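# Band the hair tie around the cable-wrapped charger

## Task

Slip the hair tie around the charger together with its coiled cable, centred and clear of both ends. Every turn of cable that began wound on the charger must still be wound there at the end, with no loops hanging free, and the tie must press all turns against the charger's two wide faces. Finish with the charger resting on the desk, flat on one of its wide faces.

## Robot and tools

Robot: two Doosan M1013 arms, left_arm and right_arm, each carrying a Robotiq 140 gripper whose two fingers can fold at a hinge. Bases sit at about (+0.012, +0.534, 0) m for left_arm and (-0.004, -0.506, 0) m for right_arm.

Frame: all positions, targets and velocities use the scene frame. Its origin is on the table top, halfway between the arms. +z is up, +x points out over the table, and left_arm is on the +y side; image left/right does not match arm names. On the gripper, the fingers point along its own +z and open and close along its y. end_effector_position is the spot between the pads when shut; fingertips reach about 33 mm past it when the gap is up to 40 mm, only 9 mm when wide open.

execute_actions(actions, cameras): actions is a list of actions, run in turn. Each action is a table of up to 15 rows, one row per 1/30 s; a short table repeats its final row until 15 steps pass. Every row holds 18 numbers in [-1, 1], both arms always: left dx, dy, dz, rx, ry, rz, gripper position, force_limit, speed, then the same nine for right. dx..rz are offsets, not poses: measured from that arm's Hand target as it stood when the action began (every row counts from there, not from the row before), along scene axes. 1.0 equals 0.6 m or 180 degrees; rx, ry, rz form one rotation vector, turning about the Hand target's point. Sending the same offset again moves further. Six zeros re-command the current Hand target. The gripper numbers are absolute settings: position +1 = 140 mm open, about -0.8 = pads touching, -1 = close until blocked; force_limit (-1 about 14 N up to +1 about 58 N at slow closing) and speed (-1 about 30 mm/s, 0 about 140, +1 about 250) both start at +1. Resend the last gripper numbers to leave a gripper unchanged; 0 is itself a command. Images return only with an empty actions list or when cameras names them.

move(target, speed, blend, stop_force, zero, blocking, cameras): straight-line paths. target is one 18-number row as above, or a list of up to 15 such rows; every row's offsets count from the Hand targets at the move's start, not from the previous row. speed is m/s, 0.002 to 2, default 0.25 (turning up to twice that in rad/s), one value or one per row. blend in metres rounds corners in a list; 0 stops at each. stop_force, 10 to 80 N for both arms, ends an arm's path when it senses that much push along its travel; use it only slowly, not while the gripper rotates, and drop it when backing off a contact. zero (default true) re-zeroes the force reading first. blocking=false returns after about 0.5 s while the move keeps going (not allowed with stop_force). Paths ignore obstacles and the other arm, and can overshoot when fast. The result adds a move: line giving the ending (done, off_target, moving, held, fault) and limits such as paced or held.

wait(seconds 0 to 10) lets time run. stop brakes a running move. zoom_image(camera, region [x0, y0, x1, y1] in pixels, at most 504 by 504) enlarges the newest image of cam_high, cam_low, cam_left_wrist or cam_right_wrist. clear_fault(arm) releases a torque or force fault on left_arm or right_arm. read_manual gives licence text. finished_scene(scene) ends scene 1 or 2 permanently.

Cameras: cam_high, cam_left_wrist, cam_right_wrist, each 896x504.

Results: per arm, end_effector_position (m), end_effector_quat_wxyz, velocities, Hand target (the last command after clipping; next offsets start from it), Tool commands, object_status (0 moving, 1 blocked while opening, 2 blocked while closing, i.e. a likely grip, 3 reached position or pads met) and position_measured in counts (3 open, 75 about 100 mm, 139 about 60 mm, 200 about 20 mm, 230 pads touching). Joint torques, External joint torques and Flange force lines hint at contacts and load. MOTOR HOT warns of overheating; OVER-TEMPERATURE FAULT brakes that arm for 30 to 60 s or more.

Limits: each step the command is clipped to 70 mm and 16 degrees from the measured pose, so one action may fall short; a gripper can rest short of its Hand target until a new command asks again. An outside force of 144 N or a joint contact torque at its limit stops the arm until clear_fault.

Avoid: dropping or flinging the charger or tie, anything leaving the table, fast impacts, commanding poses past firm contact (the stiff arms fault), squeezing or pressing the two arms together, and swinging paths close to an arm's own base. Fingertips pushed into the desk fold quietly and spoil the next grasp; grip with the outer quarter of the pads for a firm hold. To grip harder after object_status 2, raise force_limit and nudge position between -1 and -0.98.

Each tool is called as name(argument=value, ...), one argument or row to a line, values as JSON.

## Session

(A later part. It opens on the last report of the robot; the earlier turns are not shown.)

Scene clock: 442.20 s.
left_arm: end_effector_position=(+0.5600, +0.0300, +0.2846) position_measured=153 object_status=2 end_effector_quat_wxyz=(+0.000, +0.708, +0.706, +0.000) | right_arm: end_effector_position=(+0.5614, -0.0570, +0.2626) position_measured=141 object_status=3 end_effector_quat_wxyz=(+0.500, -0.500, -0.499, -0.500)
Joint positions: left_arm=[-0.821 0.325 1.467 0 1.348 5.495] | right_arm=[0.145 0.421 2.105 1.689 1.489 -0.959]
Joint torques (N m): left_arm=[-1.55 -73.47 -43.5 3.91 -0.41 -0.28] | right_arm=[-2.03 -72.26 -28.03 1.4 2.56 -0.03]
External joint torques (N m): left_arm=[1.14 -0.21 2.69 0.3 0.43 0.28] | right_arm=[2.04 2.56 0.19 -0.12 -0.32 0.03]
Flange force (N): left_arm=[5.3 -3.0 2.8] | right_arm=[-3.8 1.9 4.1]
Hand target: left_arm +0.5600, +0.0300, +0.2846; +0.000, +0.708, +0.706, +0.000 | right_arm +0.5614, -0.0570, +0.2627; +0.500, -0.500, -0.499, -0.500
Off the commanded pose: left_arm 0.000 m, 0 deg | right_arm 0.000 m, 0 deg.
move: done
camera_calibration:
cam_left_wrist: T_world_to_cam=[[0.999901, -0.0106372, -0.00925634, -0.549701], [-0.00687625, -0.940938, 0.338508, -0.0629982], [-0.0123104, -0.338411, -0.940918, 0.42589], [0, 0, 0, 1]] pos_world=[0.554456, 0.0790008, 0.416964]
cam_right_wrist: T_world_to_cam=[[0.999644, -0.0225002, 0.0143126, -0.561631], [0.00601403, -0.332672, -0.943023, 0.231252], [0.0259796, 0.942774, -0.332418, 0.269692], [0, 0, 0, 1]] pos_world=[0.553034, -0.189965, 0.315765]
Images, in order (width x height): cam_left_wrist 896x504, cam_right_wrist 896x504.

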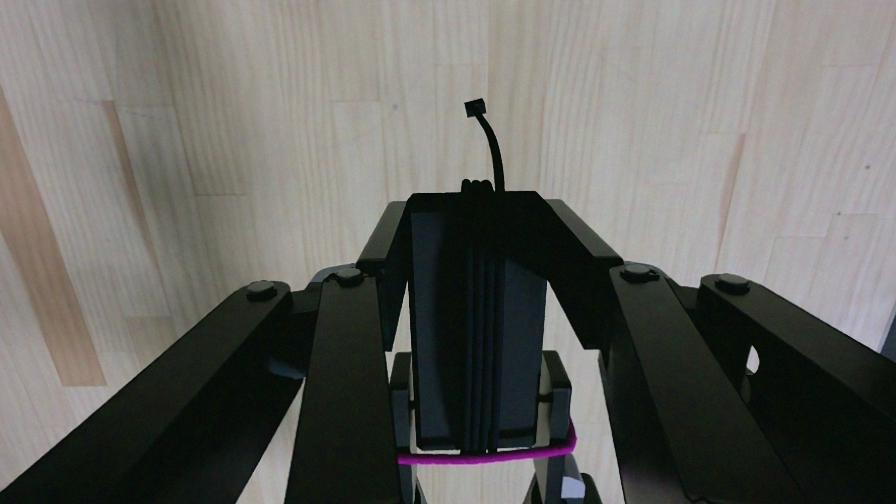

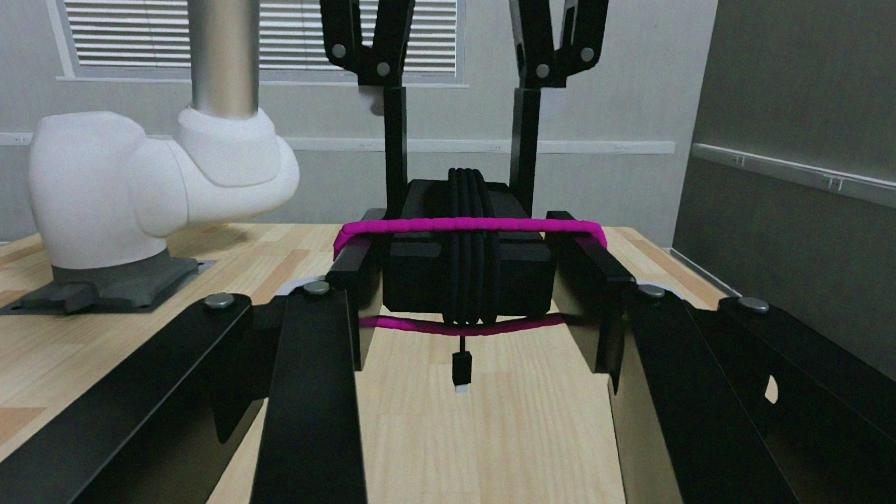

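move(
  target=[
    [0,0,0,0,0,0,-1,-0.2,-1, 0.0,0,-0.0017,0,0,0,-0.095,0,-1],
    [0,0,0,0,0,0,-1,-0.2,-1, 0.0,0.028,-0.0017,0,0,0,-0.095,0,-1],
  ],
  speed=0.03,
  stop_force=20,
  cameras=["cam_right_wrist","cam_left_wrist"],
)

zoom_image(
  camera="cam_right_wrist",
  region=[380, 120, 560, 350],
)

zoom_image(
  camera="cam_left_wrist",
  region=[360, 260, 600, 504],
)

Scene clock: 448.10 s.
left_arm: end_effector_position=(+0.5600, +0.0300, +0.2846) position_measured=153 object_status=2 end_effector_quat_wxyz=(+0.000, +0.708, +0.706, +0.000) | right_arm: end_effector_position=(+0.5614, -0.0402, +0.2616) position_measured=141 object_status=3 end_effector_quat_wxyz=(+0.500, -0.500, -0.499, -0.500)
Joint positions: left_arm=[-0.821 0.325 1.467 0 1.348 5.495] | right_arm=[0.174 0.426 2.098 1.713 1.472 -0.96]
Joint torques (N m): left_arm=[-0.85 -74.48 -43.53 4.23 -0.01 -0.3] | right_arm=[-2.71 -72.33 -27.63 1.16 2.2 -0.08]
External joint torques (N m): left_arm=[0.84 0.6 2.62 0.01 0.03 0.3] | right_arm=[2.7 2.08 -0.36 0.05 0.04 0.08]
Flange force (N): left_arm=[4.2 -2.4 3.7] | right_arm=[-2.9 2.1 5.3]
Hand target: left_arm +0.5600, +0.0300, +0.2846; +0.000, +0.708, +0.706, +0.000 | right_arm +0.5614, -0.0402, +0.2616; +0.500, -0.500, -0.499, -0.500
Off the commanded pose: left_arm 0.000 m, 0 deg | right_arm 0.000 m, 0 deg.
move: done
camera_calibration:
cam_left_wrist: T_world_to_cam=[[0.999901, -0.0106372, -0.00925634, -0.549701], [-0.00687625, -0.940938, 0.338508, -0.0629982], [-0.0123104, -0.338411, -0.940918, 0.42589], [0, 0, 0, 1]] pos_world=[0.554456, 0.0790008, 0.416964]
cam_right_wrist: T_world_to_cam=[[0.999644, -0.0225002, 0.0143126, -0.561238], [0.00601403, -0.332672, -0.943023, 0.235803], [0.0259796, 0.942774, -0.332418, 0.253488], [0, 0, 0, 1]] pos_world=[0.553034, -0.173165, 0.314665]
Images, in order (width x height): cam_left_wrist 896x504, cam_right_wrist 896x504.

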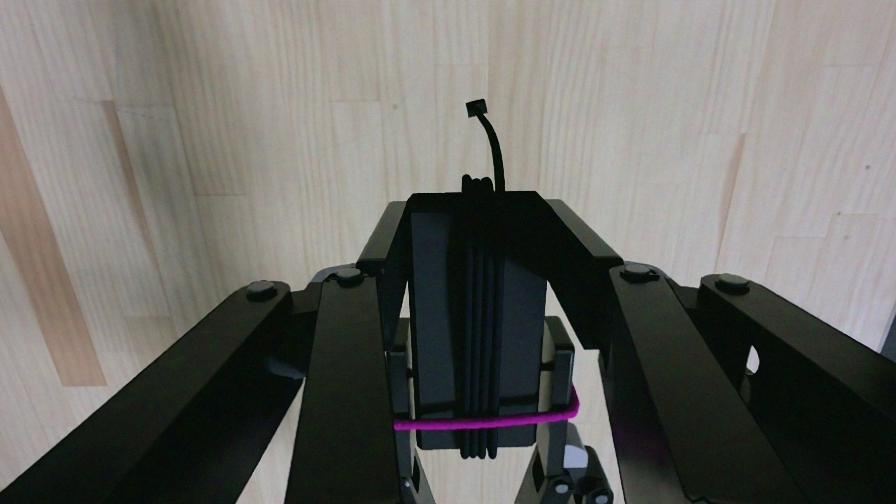

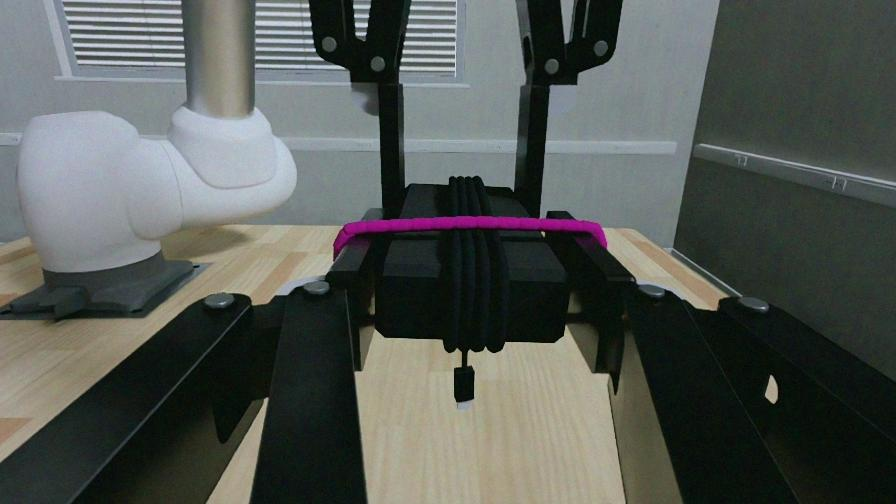

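Scaled by 2.191 from the camera's 896x504 image, which has a finer 1280x720 frame.

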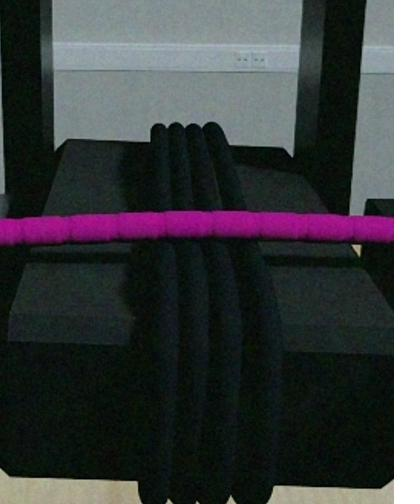

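Scaled by 2.066 from the camera's 896x504 image, which has a finer 1280x720 frame.

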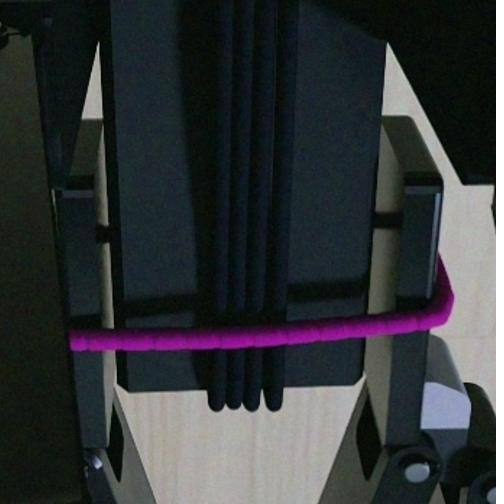

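move(
  target=[
    [0,0,0,0,0,0,-1,-0.2,-1, 0.0,0.012,0,0,0,0,-0.095,0,-1],
    [0,0,0,0,0,0,-1,-0.2,-1, 0.0,0.012,0,0,0,0,-1,-0.5,-1],
  ],
  speed=0.03,
  cameras=["cam_right_wrist","cam_left_wrist"],
)

zoom_image(
  camera="cam_left_wrist",
  region=[360, 260, 600, 504],
)

Scene clock: 467.03 s.
left_arm: end_effector_position=(+0.5601, +0.0300, +0.2846) position_measured=153 object_status=2 end_effector_quat_wxyz=(+0.000, +0.708, +0.706, +0.000) | right_arm: end_effector_position=(+0.5614, -0.0329, +0.2616) position_measured=152 object_status=2 end_effector_quat_wxyz=(+0.500, -0.500, -0.499, -0.500)
Joint positions: left_arm=[-0.821 0.325 1.467 0.001 1.348 5.495] | right_arm=[0.186 0.428 2.095 1.723 1.465 -0.96]
Joint torques (N m): left_arm=[-18.59 -74.86 -41.14 -3.7 1.63 0.09] | right_arm=[-5.66 -70.47 -37.32 6.94 -1.92 -0.15]
External joint torques (N m): left_arm=[18.59 0.7 0.24 7.94 -1.6 -0.09] | right_arm=[5.69 -0.02 9.25 -5.76 4.16 0.15]
Flange force (N): left_arm=[17.8 17.4 3.3] | right_arm=[-3.1 -16.9 -6.8]
Hand target: left_arm +0.5600, +0.0300, +0.2846; +0.000, +0.708, +0.706, +0.000 | right_arm +0.5614, -0.0330, +0.2616; +0.500, -0.500, -0.499, -0.500
Off the commanded pose: left_arm 0.000 m, 0 deg | right_arm 0.000 m, 0 deg.
move: done
camera_calibration:
cam_left_wrist: T_world_to_cam=[[0.999902, -0.0106608, -0.00903517, -0.549792], [-0.00697449, -0.94097, 0.338419, -0.0629045], [-0.0121096, -0.338323, -0.940952, 0.425786], [0, 0, 0, 1]] pos_world=[0.554456, 0.0790007, 0.416965]
cam_right_wrist: T_world_to_cam=[[0.999646, -0.0223735, 0.0143756, -0.561075], [0.00611475, -0.332703, -0.943012, 0.238134], [0.0258812, 0.942766, -0.332449, 0.246762], [0, 0, 0, 1]] pos_world=[0.553034, -0.165965, 0.314665]
Images, in order (width x height): cam_left_wrist 896x504, cam_right_wrist 896x504.

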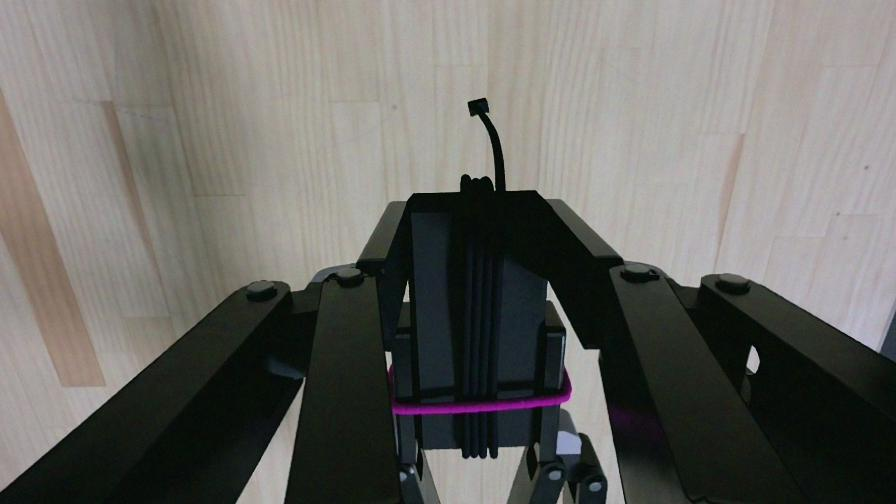

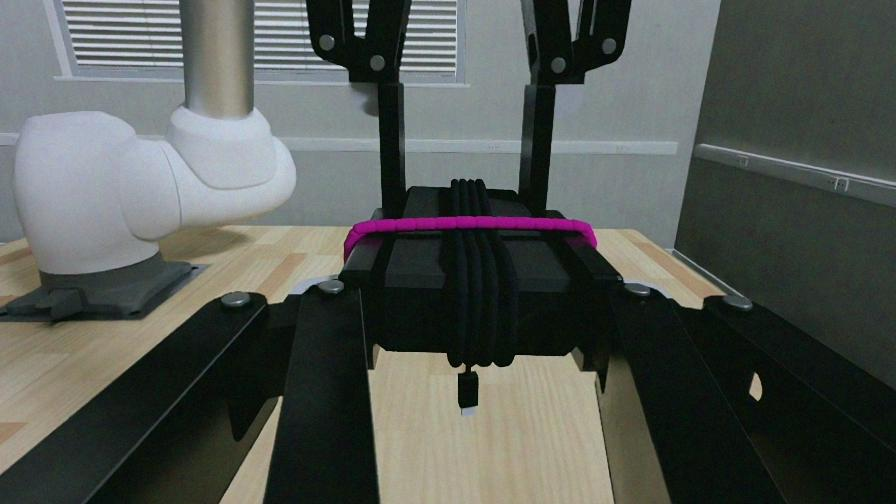

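Scaled by 2.066 from the camera's 896x504 image, which has a finer 1280x720 frame.

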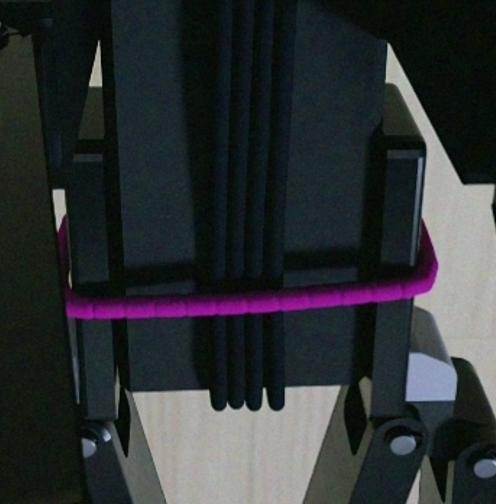

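move(
  target=[
    [0,0,0,0,0,0,0.25,-0.6,-1, 0,0,0,0,0,0,-1,-0.5,-1],
    [0,0.0,0.25,0,0,0,0.25,-0.6,-1, 0,0,0,0,0,0,-1,-0.5,-1],
  ],
  speed=0.1,
  cameras=["all"],
)

zoom_image(
  camera="cam_left_wrist",
  region=[360, 180, 600, 424],
)

Scene clock: 474.13 s.
left_arm: end_effector_position=(+0.5600, +0.0300, +0.4345) position_measured=98 object_status=3 end_effector_quat_wxyz=(+0.000, +0.708, +0.706, +0.000) | right_arm: end_effector_position=(+0.5614, -0.0330, +0.2616) position_measured=152 object_status=2 end_effector_quat_wxyz=(+0.500, -0.500, -0.499, -0.500)
Joint positions: left_arm=[-0.821 0.303 1.227 0 1.611 5.495] | right_arm=[0.186 0.428 2.095 1.723 1.465 -0.96]
Joint torques (N m): left_arm=[-0.27 -71.79 -43.28 4.52 0.19 -0.26] | right_arm=[-3.07 -74.26 -28.58 1.61 2.92 -0.04]
External joint torques (N m): left_arm=[0.46 -0.95 1.39 -0.18 -0.17 0.26] | right_arm=[2.85 3.97 0.58 -0.41 -0.69 0.04]
Flange force (N): left_arm=[4.0 -2.9 3.0] | right_arm=[-5.9 2.3 5.7]
Hand target: left_arm +0.5600, +0.0300, +0.4346; +0.000, +0.708, +0.706, +0.000 | right_arm +0.5614, -0.0330, +0.2616; +0.500, -0.500, -0.499, -0.500
Off the commanded pose: left_arm 0.000 m, 0 deg | right_arm 0.000 m, 0 deg.
move: done
camera_calibration:
cam_left_wrist: T_world_to_cam=[[0.999901, -0.0106369, -0.00925747, -0.548313], [-0.00687675, -0.94097, 0.33842, -0.113688], [-0.0123107, -0.338322, -0.94095, 0.566944], [0, 0, 0, 1]] pos_world=[0.554456, 0.0790008, 0.566864]
cam_right_wrist: T_world_to_cam=[[0.999644, -0.0225002, 0.0143126, -0.561076], [0.00601403, -0.332672, -0.943023, 0.238199], [0.0259796, 0.942774, -0.332418, 0.2467], [0, 0, 0, 1]] pos_world=[0.553034, -0.165965, 0.314665]

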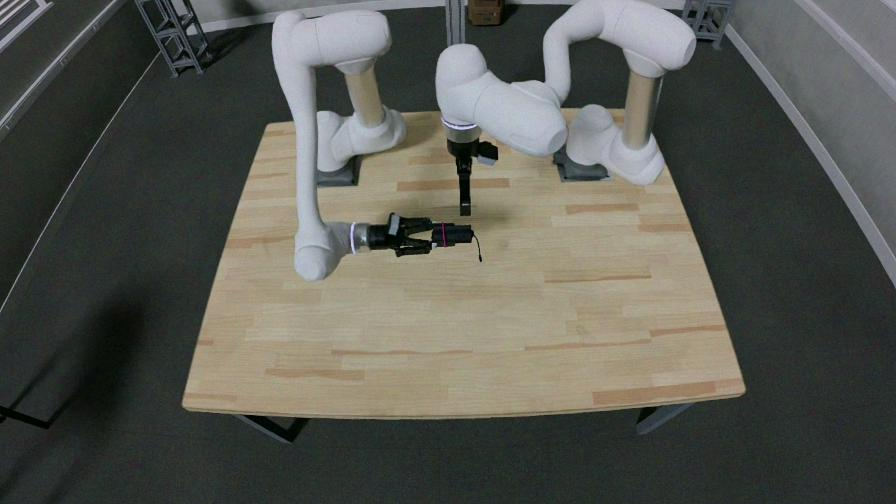

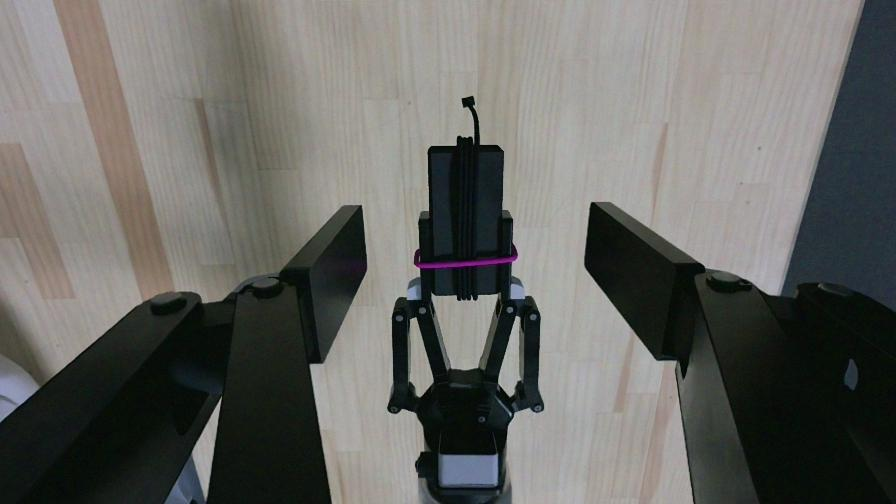

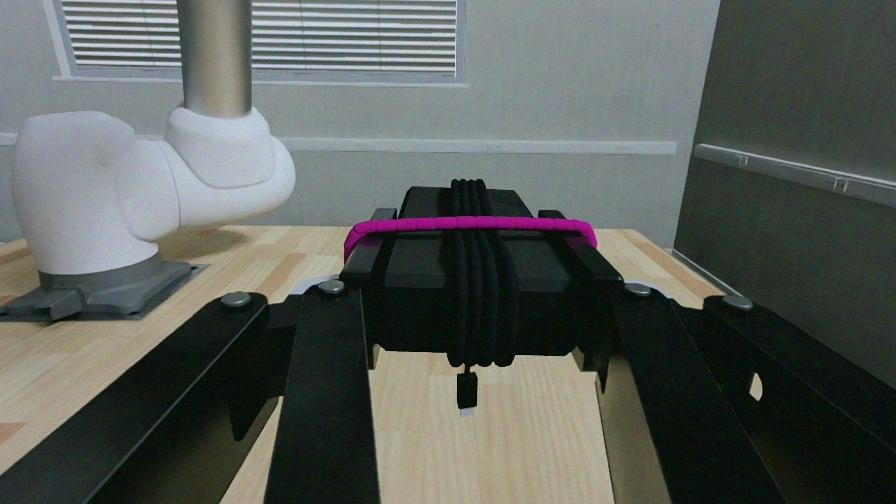

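Scaled by 2.066 from the camera's 896x504 image, which has a finer 1280x720 frame.

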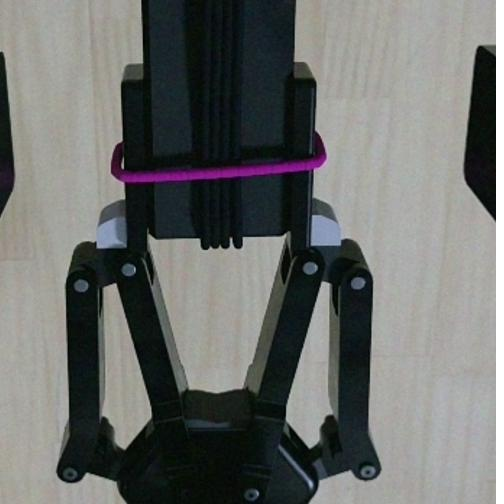

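move(
  target=[
    [-0.015,0.283,-0.05,-0.385,0.385,0.385,0.0,-0.6,0, 0,0,0,0,0,0,-1,-0.5,-1],
    [-0.015,0.283,-0.285,-0.385,0.385,0.385,0.0,-0.6,0, 0,0,0,0,0,0,-1,-0.5,-1],
  ],
  speed=0.25,
  cameras=["all"],
)

zoom_image(
  camera="cam_left_wrist",
  region=[340, 80, 640, 360],
)

Scene clock: 518.73 s.
left_arm: end_effector_position=(+0.5510, +0.1999, +0.2636) position_measured=129 object_status=3 end_effector_quat_wxyz=(+0.001, +0.000, +0.707, -0.707) | right_arm: end_effector_position=(+0.5614, -0.0330, +0.2616) position_measured=152 object_status=2 end_effector_quat_wxyz=(+0.500, -0.500, -0.499, -0.500)
Joint positions: left_arm=[-0.098 0.376 2.178 -1.627 1.533 5.699] | right_arm=[0.186 0.428 2.095 1.723 1.465 -0.96]
Joint torques (N m): left_arm=[-0.9 -56.83 -20.17 -1.6 2.43 -0.28] | right_arm=[-2.98 -74.19 -28.49 1.56 2.93 -0.02]
External joint torques (N m): left_arm=[0.86 -0.93 0.38 -0.06 -0.13 0.24] | right_arm=[3.05 3.46 0.41 -0.37 -0.68 0.02]
Flange force (N): left_arm=[1.8 -0.9 -1.4] | right_arm=[-5.1 2.0 6.0]
Hand target: left_arm +0.5510, +0.1998, +0.2636; +0.001, +0.000, +0.707, -0.707 | right_arm +0.5614, -0.0330, +0.2616; +0.500, -0.500, -0.499, -0.500
Off the commanded pose: left_arm 0.000 m, 0 deg | right_arm 0.000 m, 0 deg.
move: done
camera_calibration:
cam_left_wrist: T_world_to_cam=[[0.0104309, -0.00954399, -0.9999, 0.267052], [0.94079, 0.338926, 0.00657923, -0.586565], [0.338829, -0.940765, 0.0125142, 0.139157], [0, 0, 0, 1]] pos_world=[0.501899, 0.332265, 0.269143]
cam_right_wrist: T_world_to_cam=[[0.999644, -0.0225002, 0.0143126, -0.561076], [0.00601403, -0.332672, -0.943023, 0.238199], [0.0259796, 0.942774, -0.332418, 0.2467], [0, 0, 0, 1]] pos_world=[0.553034, -0.165965, 0.314665]

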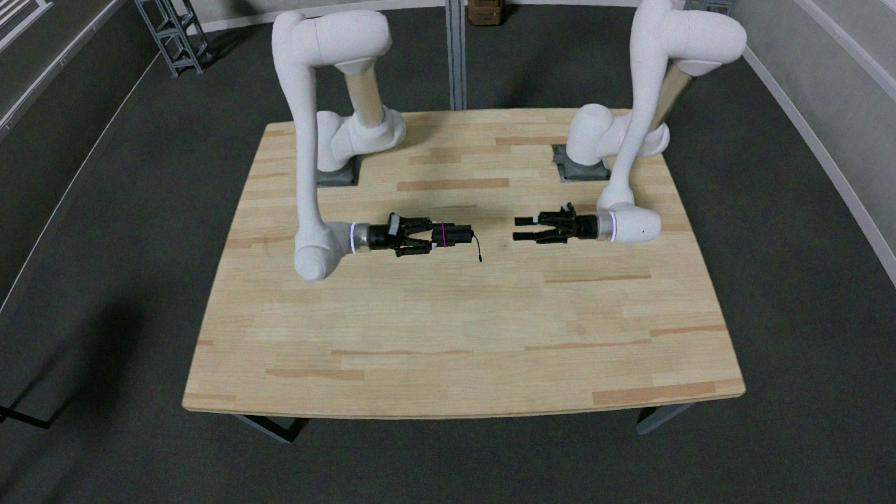

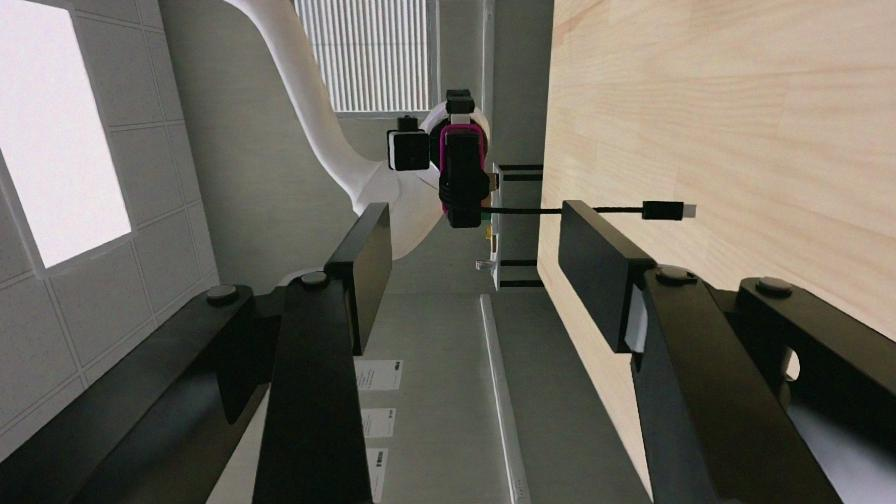

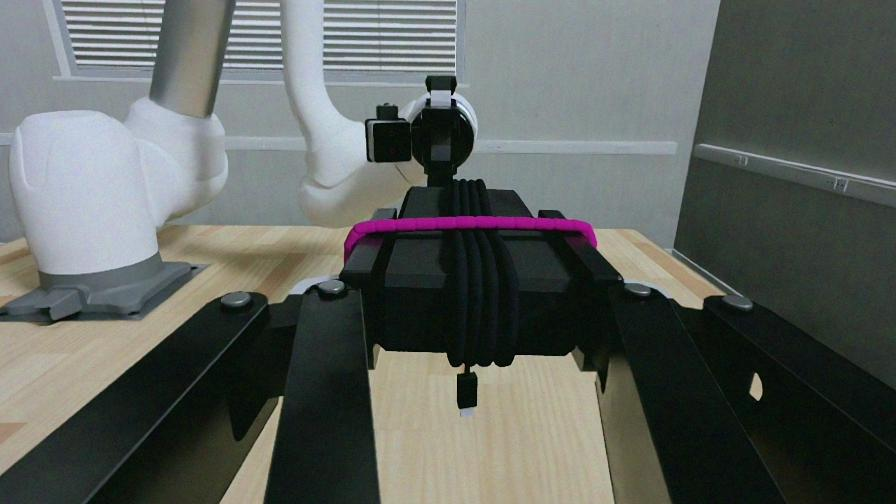

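Scaled by 1.680 from the camera's 896x504 image, which has a finer 1280x720 frame.

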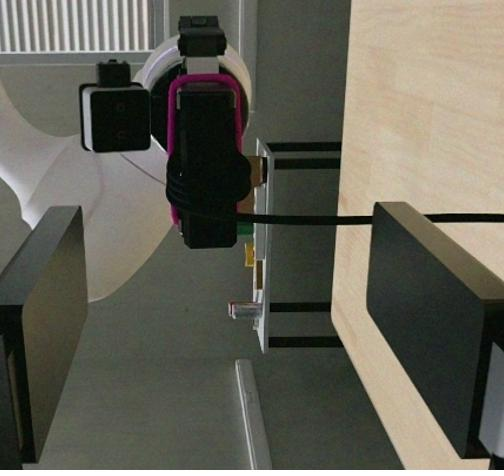

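move(
  target=[-0.0017,-0.25,-0.0017,0,0,0,-0.0,-0.6,0, 0,0,0,0,0,0,-1,-0.5,-1],
  speed=0.08,
  stop_force=15,
  cameras=["cam_left_wrist","cam_right_wrist"],
)

zoom_image(
  camera="cam_left_wrist",
  region=[340, 80, 640, 360],
)

zoom_image(
  camera="cam_right_wrist",
  region=[340, 120, 620, 420],
)

Scene clock: 534.73 s.
left_arm: end_effector_position=(+0.5500, +0.0498, +0.2625) position_measured=129 object_status=3 end_effector_quat_wxyz=(+0.001, +0.000, +0.707, -0.707) | right_arm: end_effector_position=(+0.5614, -0.0330, +0.2616) position_measured=152 object_status=2 end_effector_quat_wxyz=(+0.500, -0.500, -0.499, -0.500)
Joint positions: left_arm=[-0.367 0.4 2.14 -1.852 1.382 5.71] | right_arm=[0.186 0.428 2.095 1.723 1.465 -0.96]
Joint torques (N m): left_arm=[-0.58 -60.52 -21.85 -2.03 2.45 -0.34] | right_arm=[-2.84 -74.46 -28.52 1.57 2.94 -0.06]
External joint torques (N m): left_arm=[0.43 -0.9 0.56 -0.15 -0.14 0.29] | right_arm=[2.77 4.21 0.72 -0.39 -0.71 0.06]
Flange force (N): left_arm=[2.1 -0.7 -0.9] | right_arm=[-6.3 2.3 5.6]
Hand target: left_arm +0.5500, +0.0498, +0.2625; +0.001, +0.000, +0.707, -0.707 | right_arm +0.5614, -0.0330, +0.2616; +0.500, -0.500, -0.499, -0.500
Off the commanded pose: left_arm 0.000 m, 0 deg | right_arm 0.000 m, 0 deg.
move: done
camera_calibration:
cam_left_wrist: T_world_to_cam=[[0.010335, -0.00958002, -0.999901, 0.264585], [0.940835, 0.338804, 0.00647845, -0.534717], [0.338708, -0.940808, 0.0125148, -0.00163126], [0, 0, 0, 1]] pos_world=[0.500898, 0.182164, 0.268043]
cam_right_wrist: T_world_to_cam=[[0.999644, -0.0225002, 0.0143126, -0.561076], [0.00601403, -0.332672, -0.943023, 0.238199], [0.0259796, 0.942774, -0.332418, 0.2467], [0, 0, 0, 1]] pos_world=[0.553034, -0.165965, 0.314665]
Images, in order (width x height): cam_left_wrist 896x504, cam_right_wrist 896x504.

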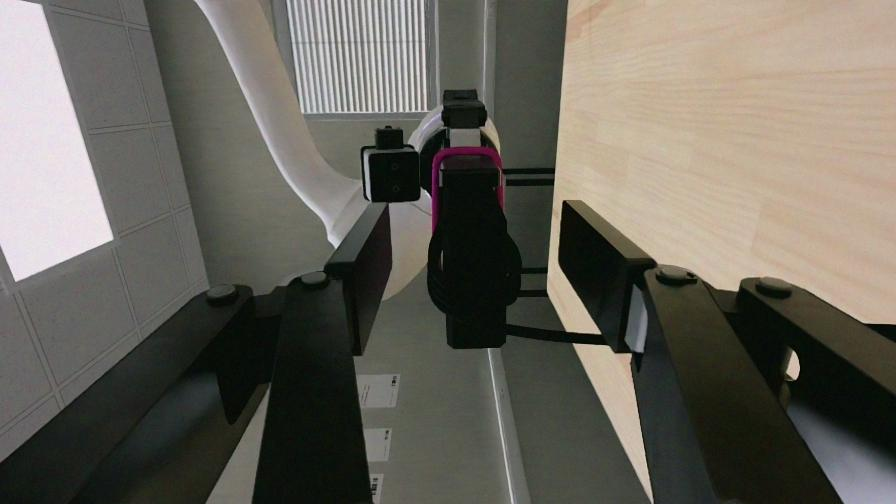

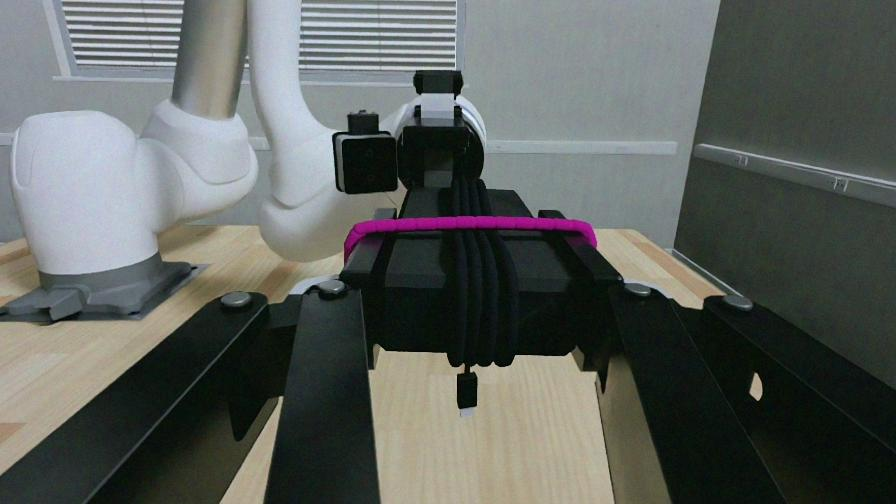

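Scaled by 1.680 from the camera's 896x504 image, which has a finer 1280x720 frame.

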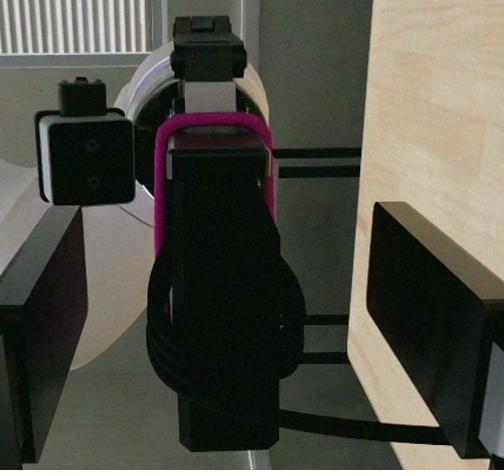

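Scaled by 1.680 from the camera's 896x504 image, which has a finer 1280x720 frame.

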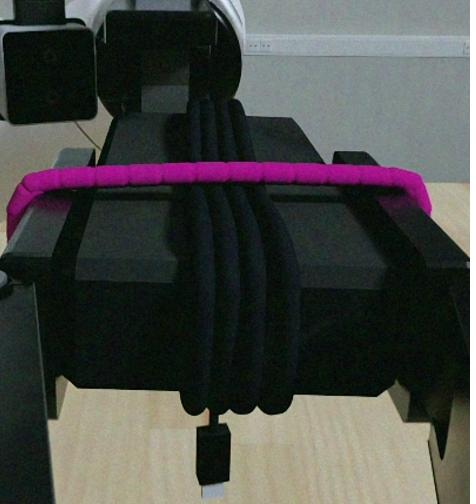

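move(
  target=[
    [0,-0.023,0,0,0,0,0,-0.6,0, 0,0,0,0,0,0,-1,-0.5,-1],
    [0,-0.023,0,0,0,0,-1,-0.7,-1, 0,0,0,0,0,0,-1,-0.5,-1],
  ],
  speed=0.05,
  cameras=["cam_left_wrist","cam_right_wrist"],
)

zoom_image(
  camera="cam_left_wrist",
  region=[340, 80, 640, 360],
)

zoom_image(
  camera="cam_right_wrist",
  region=[340, 120, 620, 420],
)

Scene clock: 547.40 s.
left_arm: end_effector_position=(+0.5501, +0.0360, +0.2626) position_measured=188 object_status=0 end_effector_quat_wxyz=(+0.001, +0.000, +0.707, -0.707) | right_arm: end_effector_position=(+0.5614, -0.0330, +0.2616) position_measured=152 object_status=2 end_effector_quat_wxyz=(+0.500, -0.500, -0.499, -0.500)
Joint positions: left_arm=[-0.391 0.404 2.133 -1.871 1.369 5.711] | right_arm=[0.186 0.428 2.095 1.723 1.465 -0.96]
Joint torques (N m): left_arm=[-2.92 -50.82 -16.22 0.75 -1.95 -0.46] | right_arm=[-0.37 -84.43 -34.29 4.68 7.73 0.01]
External joint torques (N m): left_arm=[2.93 -11.17 -5.24 -2.97 4.27 0.41] | right_arm=[0.16 14.18 6.29 -3.47 -5.49 -0.01]
Flange force (N): left_arm=[2.1 -15.1 -5.6] | right_arm=[-21.6 3.9 1.7]
Hand target: left_arm +0.5500, +0.0360, +0.2625; +0.001, +0.000, +0.707, -0.707 | right_arm +0.5614, -0.0330, +0.2616; +0.500, -0.500, -0.499, -0.500
Off the commanded pose: left_arm 0.000 m, 0 deg | right_arm 0.000 m, 0 deg.
move: done
camera_calibration:
cam_left_wrist: T_world_to_cam=[[0.0104658, -0.00963768, -0.999899, 0.264495], [0.94079, 0.338926, 0.00658035, -0.530162], [0.338828, -0.940764, 0.0126142, -0.014744], [0, 0, 0, 1]] pos_world=[0.500999, 0.168364, 0.268143]
cam_right_wrist: T_world_to_cam=[[0.999647, -0.0224065, 0.0142812, -0.561051], [0.00601477, -0.332702, -0.943013, 0.23819], [0.025881, 0.942766, -0.33245, 0.246763], [0, 0, 0, 1]] pos_world=[0.553034, -0.165965, 0.314665]
Images, in order (width x height): cam_left_wrist 896x504, cam_right_wrist 896x504.

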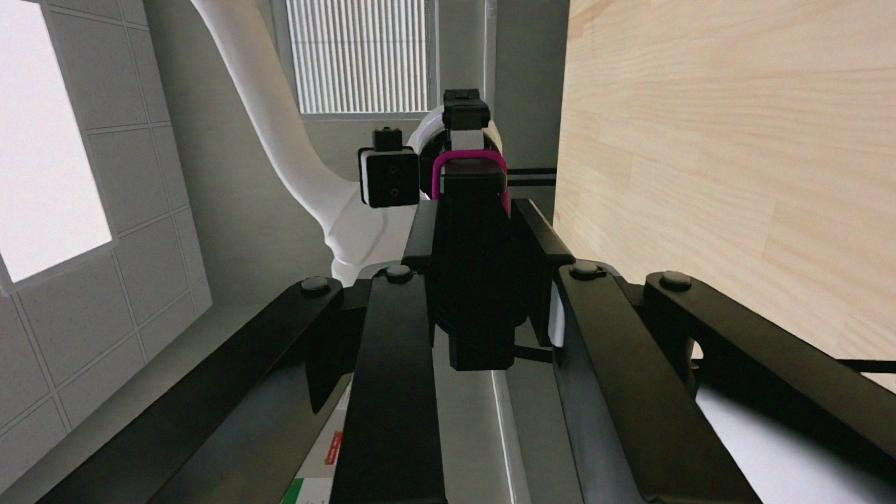

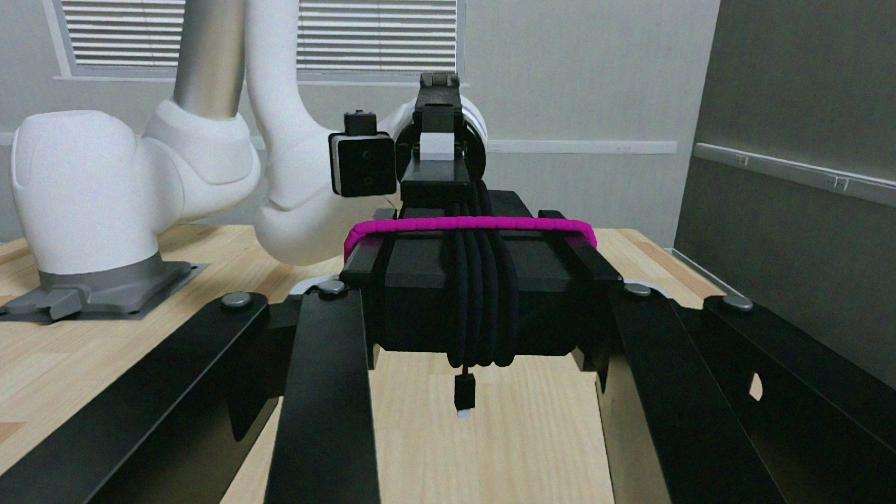

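Scaled by 1.680 from the camera's 896x504 image, which has a finer 1280x720 frame.

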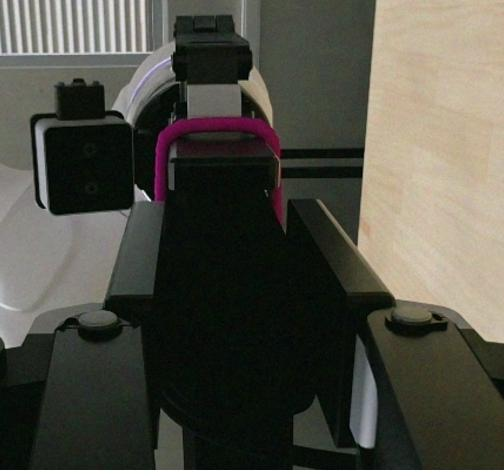

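Scaled by 1.680 from the camera's 896x504 image, which has a finer 1280x720 frame.

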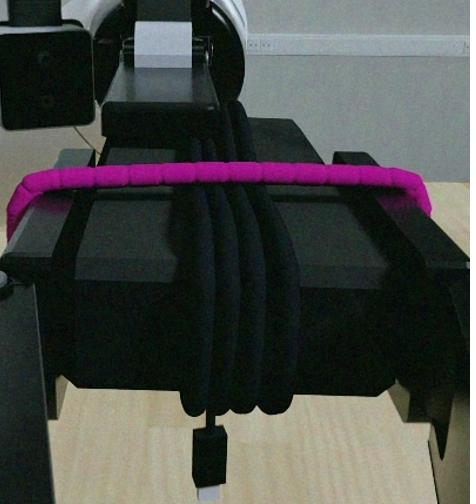

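wait(
  seconds=0.7,
)

Scene clock: 549.93 s.
left_arm: end_effector_position=(+0.5500, +0.0360, +0.2625) position_measured=188 object_status=2 end_effector_quat_wxyz=(+0.001, +0.000, +0.707, -0.707) | right_arm: end_effector_position=(+0.5614, -0.0330, +0.2616) position_measured=152 object_status=2 end_effector_quat_wxyz=(+0.500, -0.500, -0.499, -0.500)
Joint positions: left_arm=[-0.391 0.404 2.133 -1.871 1.369 5.711] | right_arm=[0.186 0.428 2.095 1.723 1.465 -0.96]
Joint torques (N m): left_arm=[-3.03 -50.72 -15.51 0.96 -1.93 -0.54] | right_arm=[-1.18 -84.66 -34.73 4.93 7.71 0.04]
External joint torques (N m): left_arm=[3.12 -11.27 -5.89 -3.17 4.25 0.49] | right_arm=[0.99 14.25 6.63 -3.72 -5.47 -0.04]
Flange force (N): left_arm=[1.1 -15.3 -5.2] | right_arm=[-21.8 3.1 2.6]
Hand target: left_arm +0.5500, +0.0360, +0.2625; +0.001, +0.000, +0.707, -0.707 | right_arm +0.5614, -0.0330, +0.2616; +0.500, -0.500, -0.499, -0.500
Tool commands: left_gripper/position=-1.0 left_gripper/force_limit=-0.7 left_gripper/speed=-1.0 right_gripper/position=-1.0 right_gripper/force_limit=-0.5 right_gripper/speed=-1.0
Off the commanded pose: left_arm 0.000 m, 0 deg | right_arm 0.000 m, 0 deg.
wait: 0.70 s; at rest from the start

move(
  target=[0,0,0.0013,0,0,0,-1,-0.7,-1, 0,0,0,0,0,0,-1,-0.5,-1],
)

Scene clock: 554.97 s.
left_arm: end_effector_position=(+0.5500, +0.0360, +0.2633) position_measured=188 object_status=2 end_effector_quat_wxyz=(+0.001, +0.000, +0.707, -0.707) | right_arm: end_effector_position=(+0.5615, -0.0330, +0.2617) position_measured=152 object_status=2 end_effector_quat_wxyz=(+0.500, -0.500, -0.499, -0.500)
Joint positions: left_arm=[-0.391 0.403 2.133 -1.871 1.368 5.709] | right_arm=[0.186 0.428 2.095 1.723 1.465 -0.96]
Joint torques (N m): left_arm=[-1.77 -58.29 -20.94 -1.3 1.48 -0.29] | right_arm=[-1.89 -76.75 -30.21 2.51 4.14 -0.01]
External joint torques (N m): left_arm=[1.6 -3.87 -0.53 -0.92 0.86 0.24] | right_arm=[1.82 6.51 2.22 -1.33 -1.91 0.01]
Flange force (N): left_arm=[2.8 -5.0 -3.2] | right_arm=[-9.9 2.4 3.8]
Hand target: left_arm +0.5500, +0.0360, +0.2633; +0.001, +0.000, +0.707, -0.707 | right_arm +0.5614, -0.0330, +0.2616; +0.500, -0.500, -0.499, -0.500
Off the commanded pose: left_arm 0.000 m, 0 deg | right_arm 0.000 m, 0 deg.
move: done

move(
  target=[
    [0,0,0,0,0,0,-1,-0.7,-1, 0,0,0,0,0,0,-0.095,-0.5,-1],
    [0,0,0,0,0,0,-1,-0.7,-1, 0.0,0.0,0,0,0,-0.0167,-0.095,-0.5,-1],
    [0,0,0,0,0,0,-1,-0.7,-1, 0.0,0.047,0,0,0,-0.0167,-0.095,-0.5,-1],
  ],
  speed=0.04,
  cameras=["cam_left_wrist","cam_right_wrist"],
)

zoom_image(
  camera="cam_left_wrist",
  region=[340, 80, 640, 360],
)

zoom_image(
  camera="cam_right_wrist",
  region=[320, 120, 620, 420],
)

Scene clock: 565.17 s.
left_arm: end_effector_position=(+0.5500, +0.0360, +0.2633) position_measured=188 object_status=2 end_effector_quat_wxyz=(+0.001, +0.000, +0.707, -0.707) | right_arm: end_effector_position=(+0.5615, -0.0048, +0.2616) position_measured=147 object_status=1 end_effector_quat_wxyz=(+0.487, -0.513, -0.486, -0.513)
Joint positions: left_arm=[-0.39 0.403 2.133 -1.871 1.368 5.709] | right_arm=[0.241 0.418 2.112 1.813 1.406 -0.98]
Joint torques (N m): left_arm=[-7.72 -62.48 -24.91 -2.25 3.47 -0.28] | right_arm=[3.38 -71.3 -29.17 0.94 2.28 -0.01]
External joint torques (N m): left_arm=[7.51 0.45 3.47 0.03 -1.14 0.23] | right_arm=[-3.32 1.82 1.2 -0.03 -0.02 0]
Flange force (N): left_arm=[1.5 1.8 -13.2] | right_arm=[-3.2 1.4 -5.7]
Hand target: left_arm +0.5500, +0.0360, +0.2633; +0.001, +0.000, +0.707, -0.707 | right_arm +0.5614, -0.0048, +0.2616; +0.487, -0.513, -0.486, -0.513
Off the commanded pose: left_arm 0.000 m, 0 deg | right_arm 0.000 m, 0 deg.
move: done
camera_calibration:
cam_left_wrist: T_world_to_cam=[[0.010335, -0.00958002, -0.999901, 0.265252], [0.940835, 0.338804, 0.00647845, -0.530046], [0.338708, -0.940808, 0.0125148, -0.0146244], [0, 0, 0, 1]] pos_world=[0.500898, 0.168364, 0.268843]
cam_right_wrist: T_world_to_cam=[[0.99708, -0.074999, 0.014382, -0.559289], [-0.0114121, -0.332554, -0.943015, 0.257332], [0.075508, 0.940097, -0.332439, 0.192375], [0, 0, 0, 1]] pos_world=[0.546066, -0.13722, 0.314665]
Images, in order (width x height): cam_left_wrist 896x504, cam_right_wrist 896x504.

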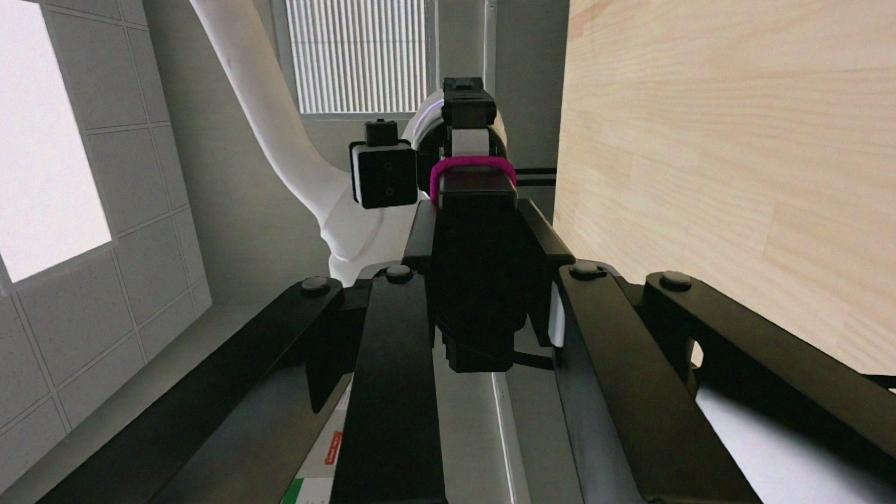

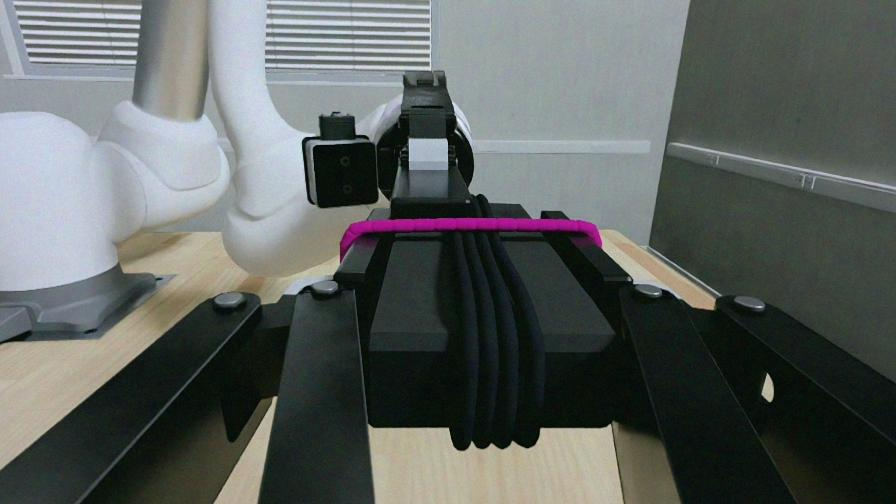

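Scaled by 1.680 from the camera's 896x504 image, which has a finer 1280x720 frame.

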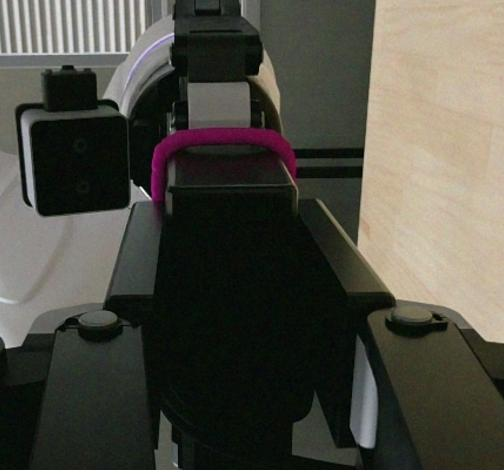

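Scaled by 1.680 from the camera's 896x504 image, which has a finer 1280x720 frame.

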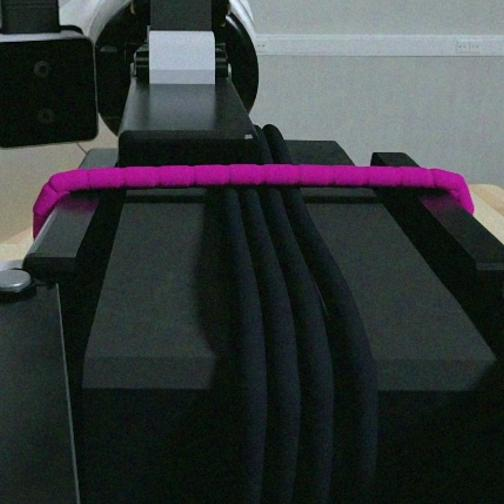

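move(
  target=[
    [0,0,0,0,0,0,-1,-0.7,-1, 0,0,0,0,0,0,-1,-0.8,-1],
    [0,0,0,0,0,0,-0.2,-0.7,-1, 0,0,0,0,0,0,-1,-0.8,-1],
  ],
  speed=0.04,
  cameras=["cam_left_wrist","cam_right_wrist"],
)

zoom_image(
  camera="cam_left_wrist",
  region=[340, 80, 640, 360],
)

zoom_image(
  camera="cam_right_wrist",
  region=[320, 120, 620, 420],
)

Scene clock: 581.47 s.
left_arm: end_effector_position=(+0.5500, +0.0360, +0.2633) position_measured=154 object_status=0 end_effector_quat_wxyz=(+0.001, +0.000, +0.707, -0.707) | right_arm: end_effector_position=(+0.5614, -0.0047, +0.2616) position_measured=152 object_status=2 end_effector_quat_wxyz=(+0.487, -0.513, -0.486, -0.513)
Joint positions: left_arm=[-0.391 0.403 2.133 -1.871 1.368 5.709] | right_arm=[0.241 0.418 2.112 1.813 1.406 -0.979]
Joint torques (N m): left_arm=[-0.78 -60.9 -22.23 -2.09 2.44 -0.3] | right_arm=[-3.02 -73.14 -28.56 1.28 2.94 -0.05]
External joint torques (N m): left_arm=[0.94 -1.11 0.68 -0.12 -0.13 0.25] | right_arm=[3.13 3.83 0.61 -0.38 -0.67 0.04]
Flange force (N): left_arm=[2.1 -1.0 -2.0] | right_arm=[-5.6 1.4 6.4]
Hand target: left_arm +0.5500, +0.0360, +0.2633; +0.001, +0.000, +0.707, -0.707 | right_arm +0.5614, -0.0048, +0.2616; +0.487, -0.513, -0.486, -0.513
Off the commanded pose: left_arm 0.000 m, 0 deg | right_arm 0.000 m, 0 deg.
move: done
camera_calibration:
cam_left_wrist: T_world_to_cam=[[0.010335, -0.00958002, -0.999901, 0.265252], [0.940835, 0.338804, 0.00647845, -0.530046], [0.338708, -0.940808, 0.0125148, -0.0146244], [0, 0, 0, 1]] pos_world=[0.500898, 0.168364, 0.268843]
cam_right_wrist: T_world_to_cam=[[0.997087, -0.074903, 0.0143549, -0.559264], [-0.0114058, -0.332556, -0.943015, 0.257362], [0.0754085, 0.940104, -0.332441, 0.192336], [0, 0, 0, 1]] pos_world=[0.546066, -0.13712, 0.314665]
Images, in order (width x height): cam_left_wrist 896x504, cam_right_wrist 896x504.

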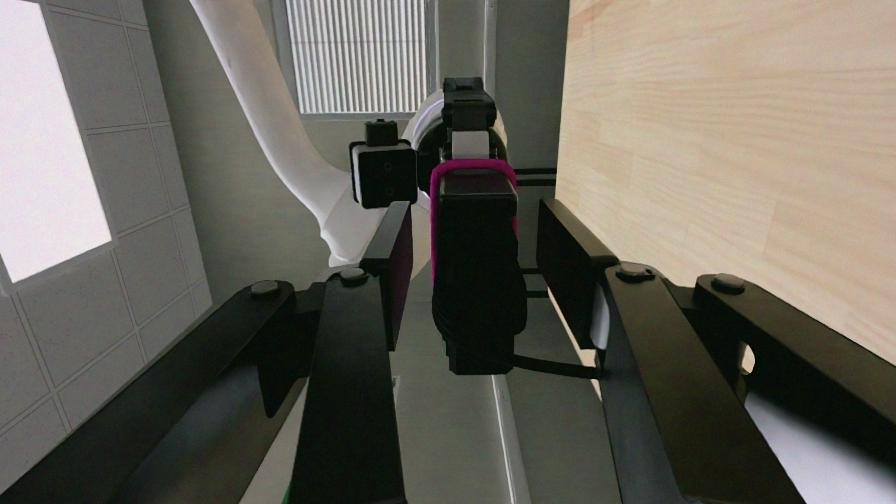

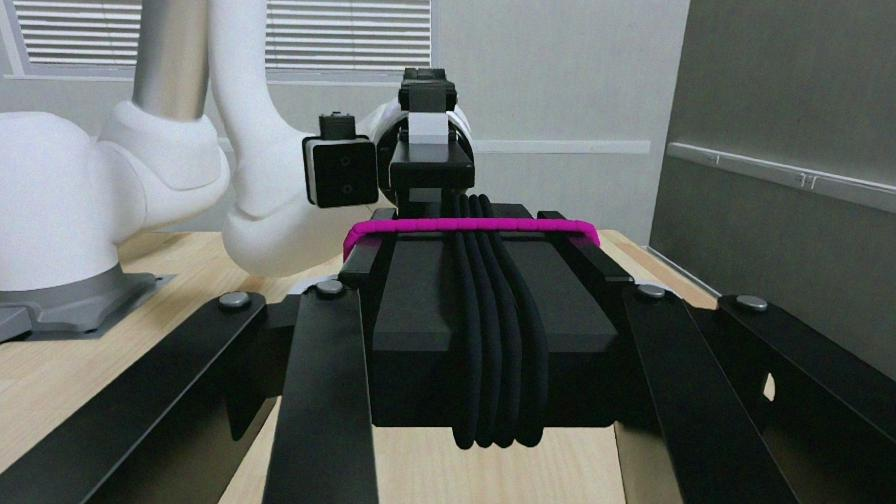

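Scaled by 1.680 from the camera's 896x504 image, which has a finer 1280x720 frame.

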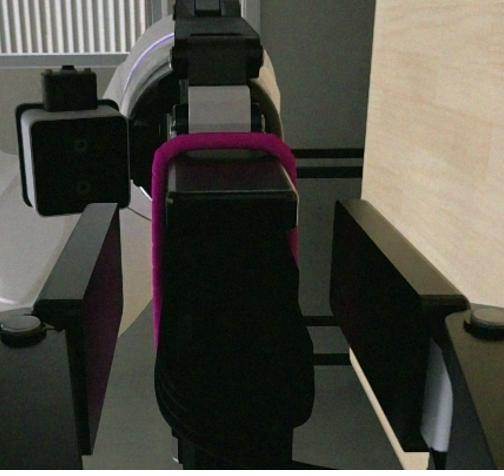

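Scaled by 1.680 from the camera's 896x504 image, which has a finer 1280x720 frame.

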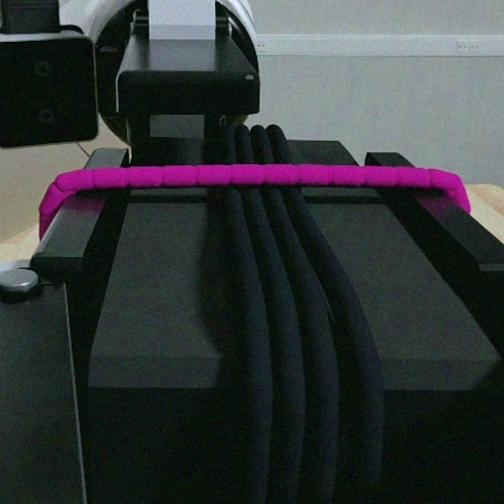

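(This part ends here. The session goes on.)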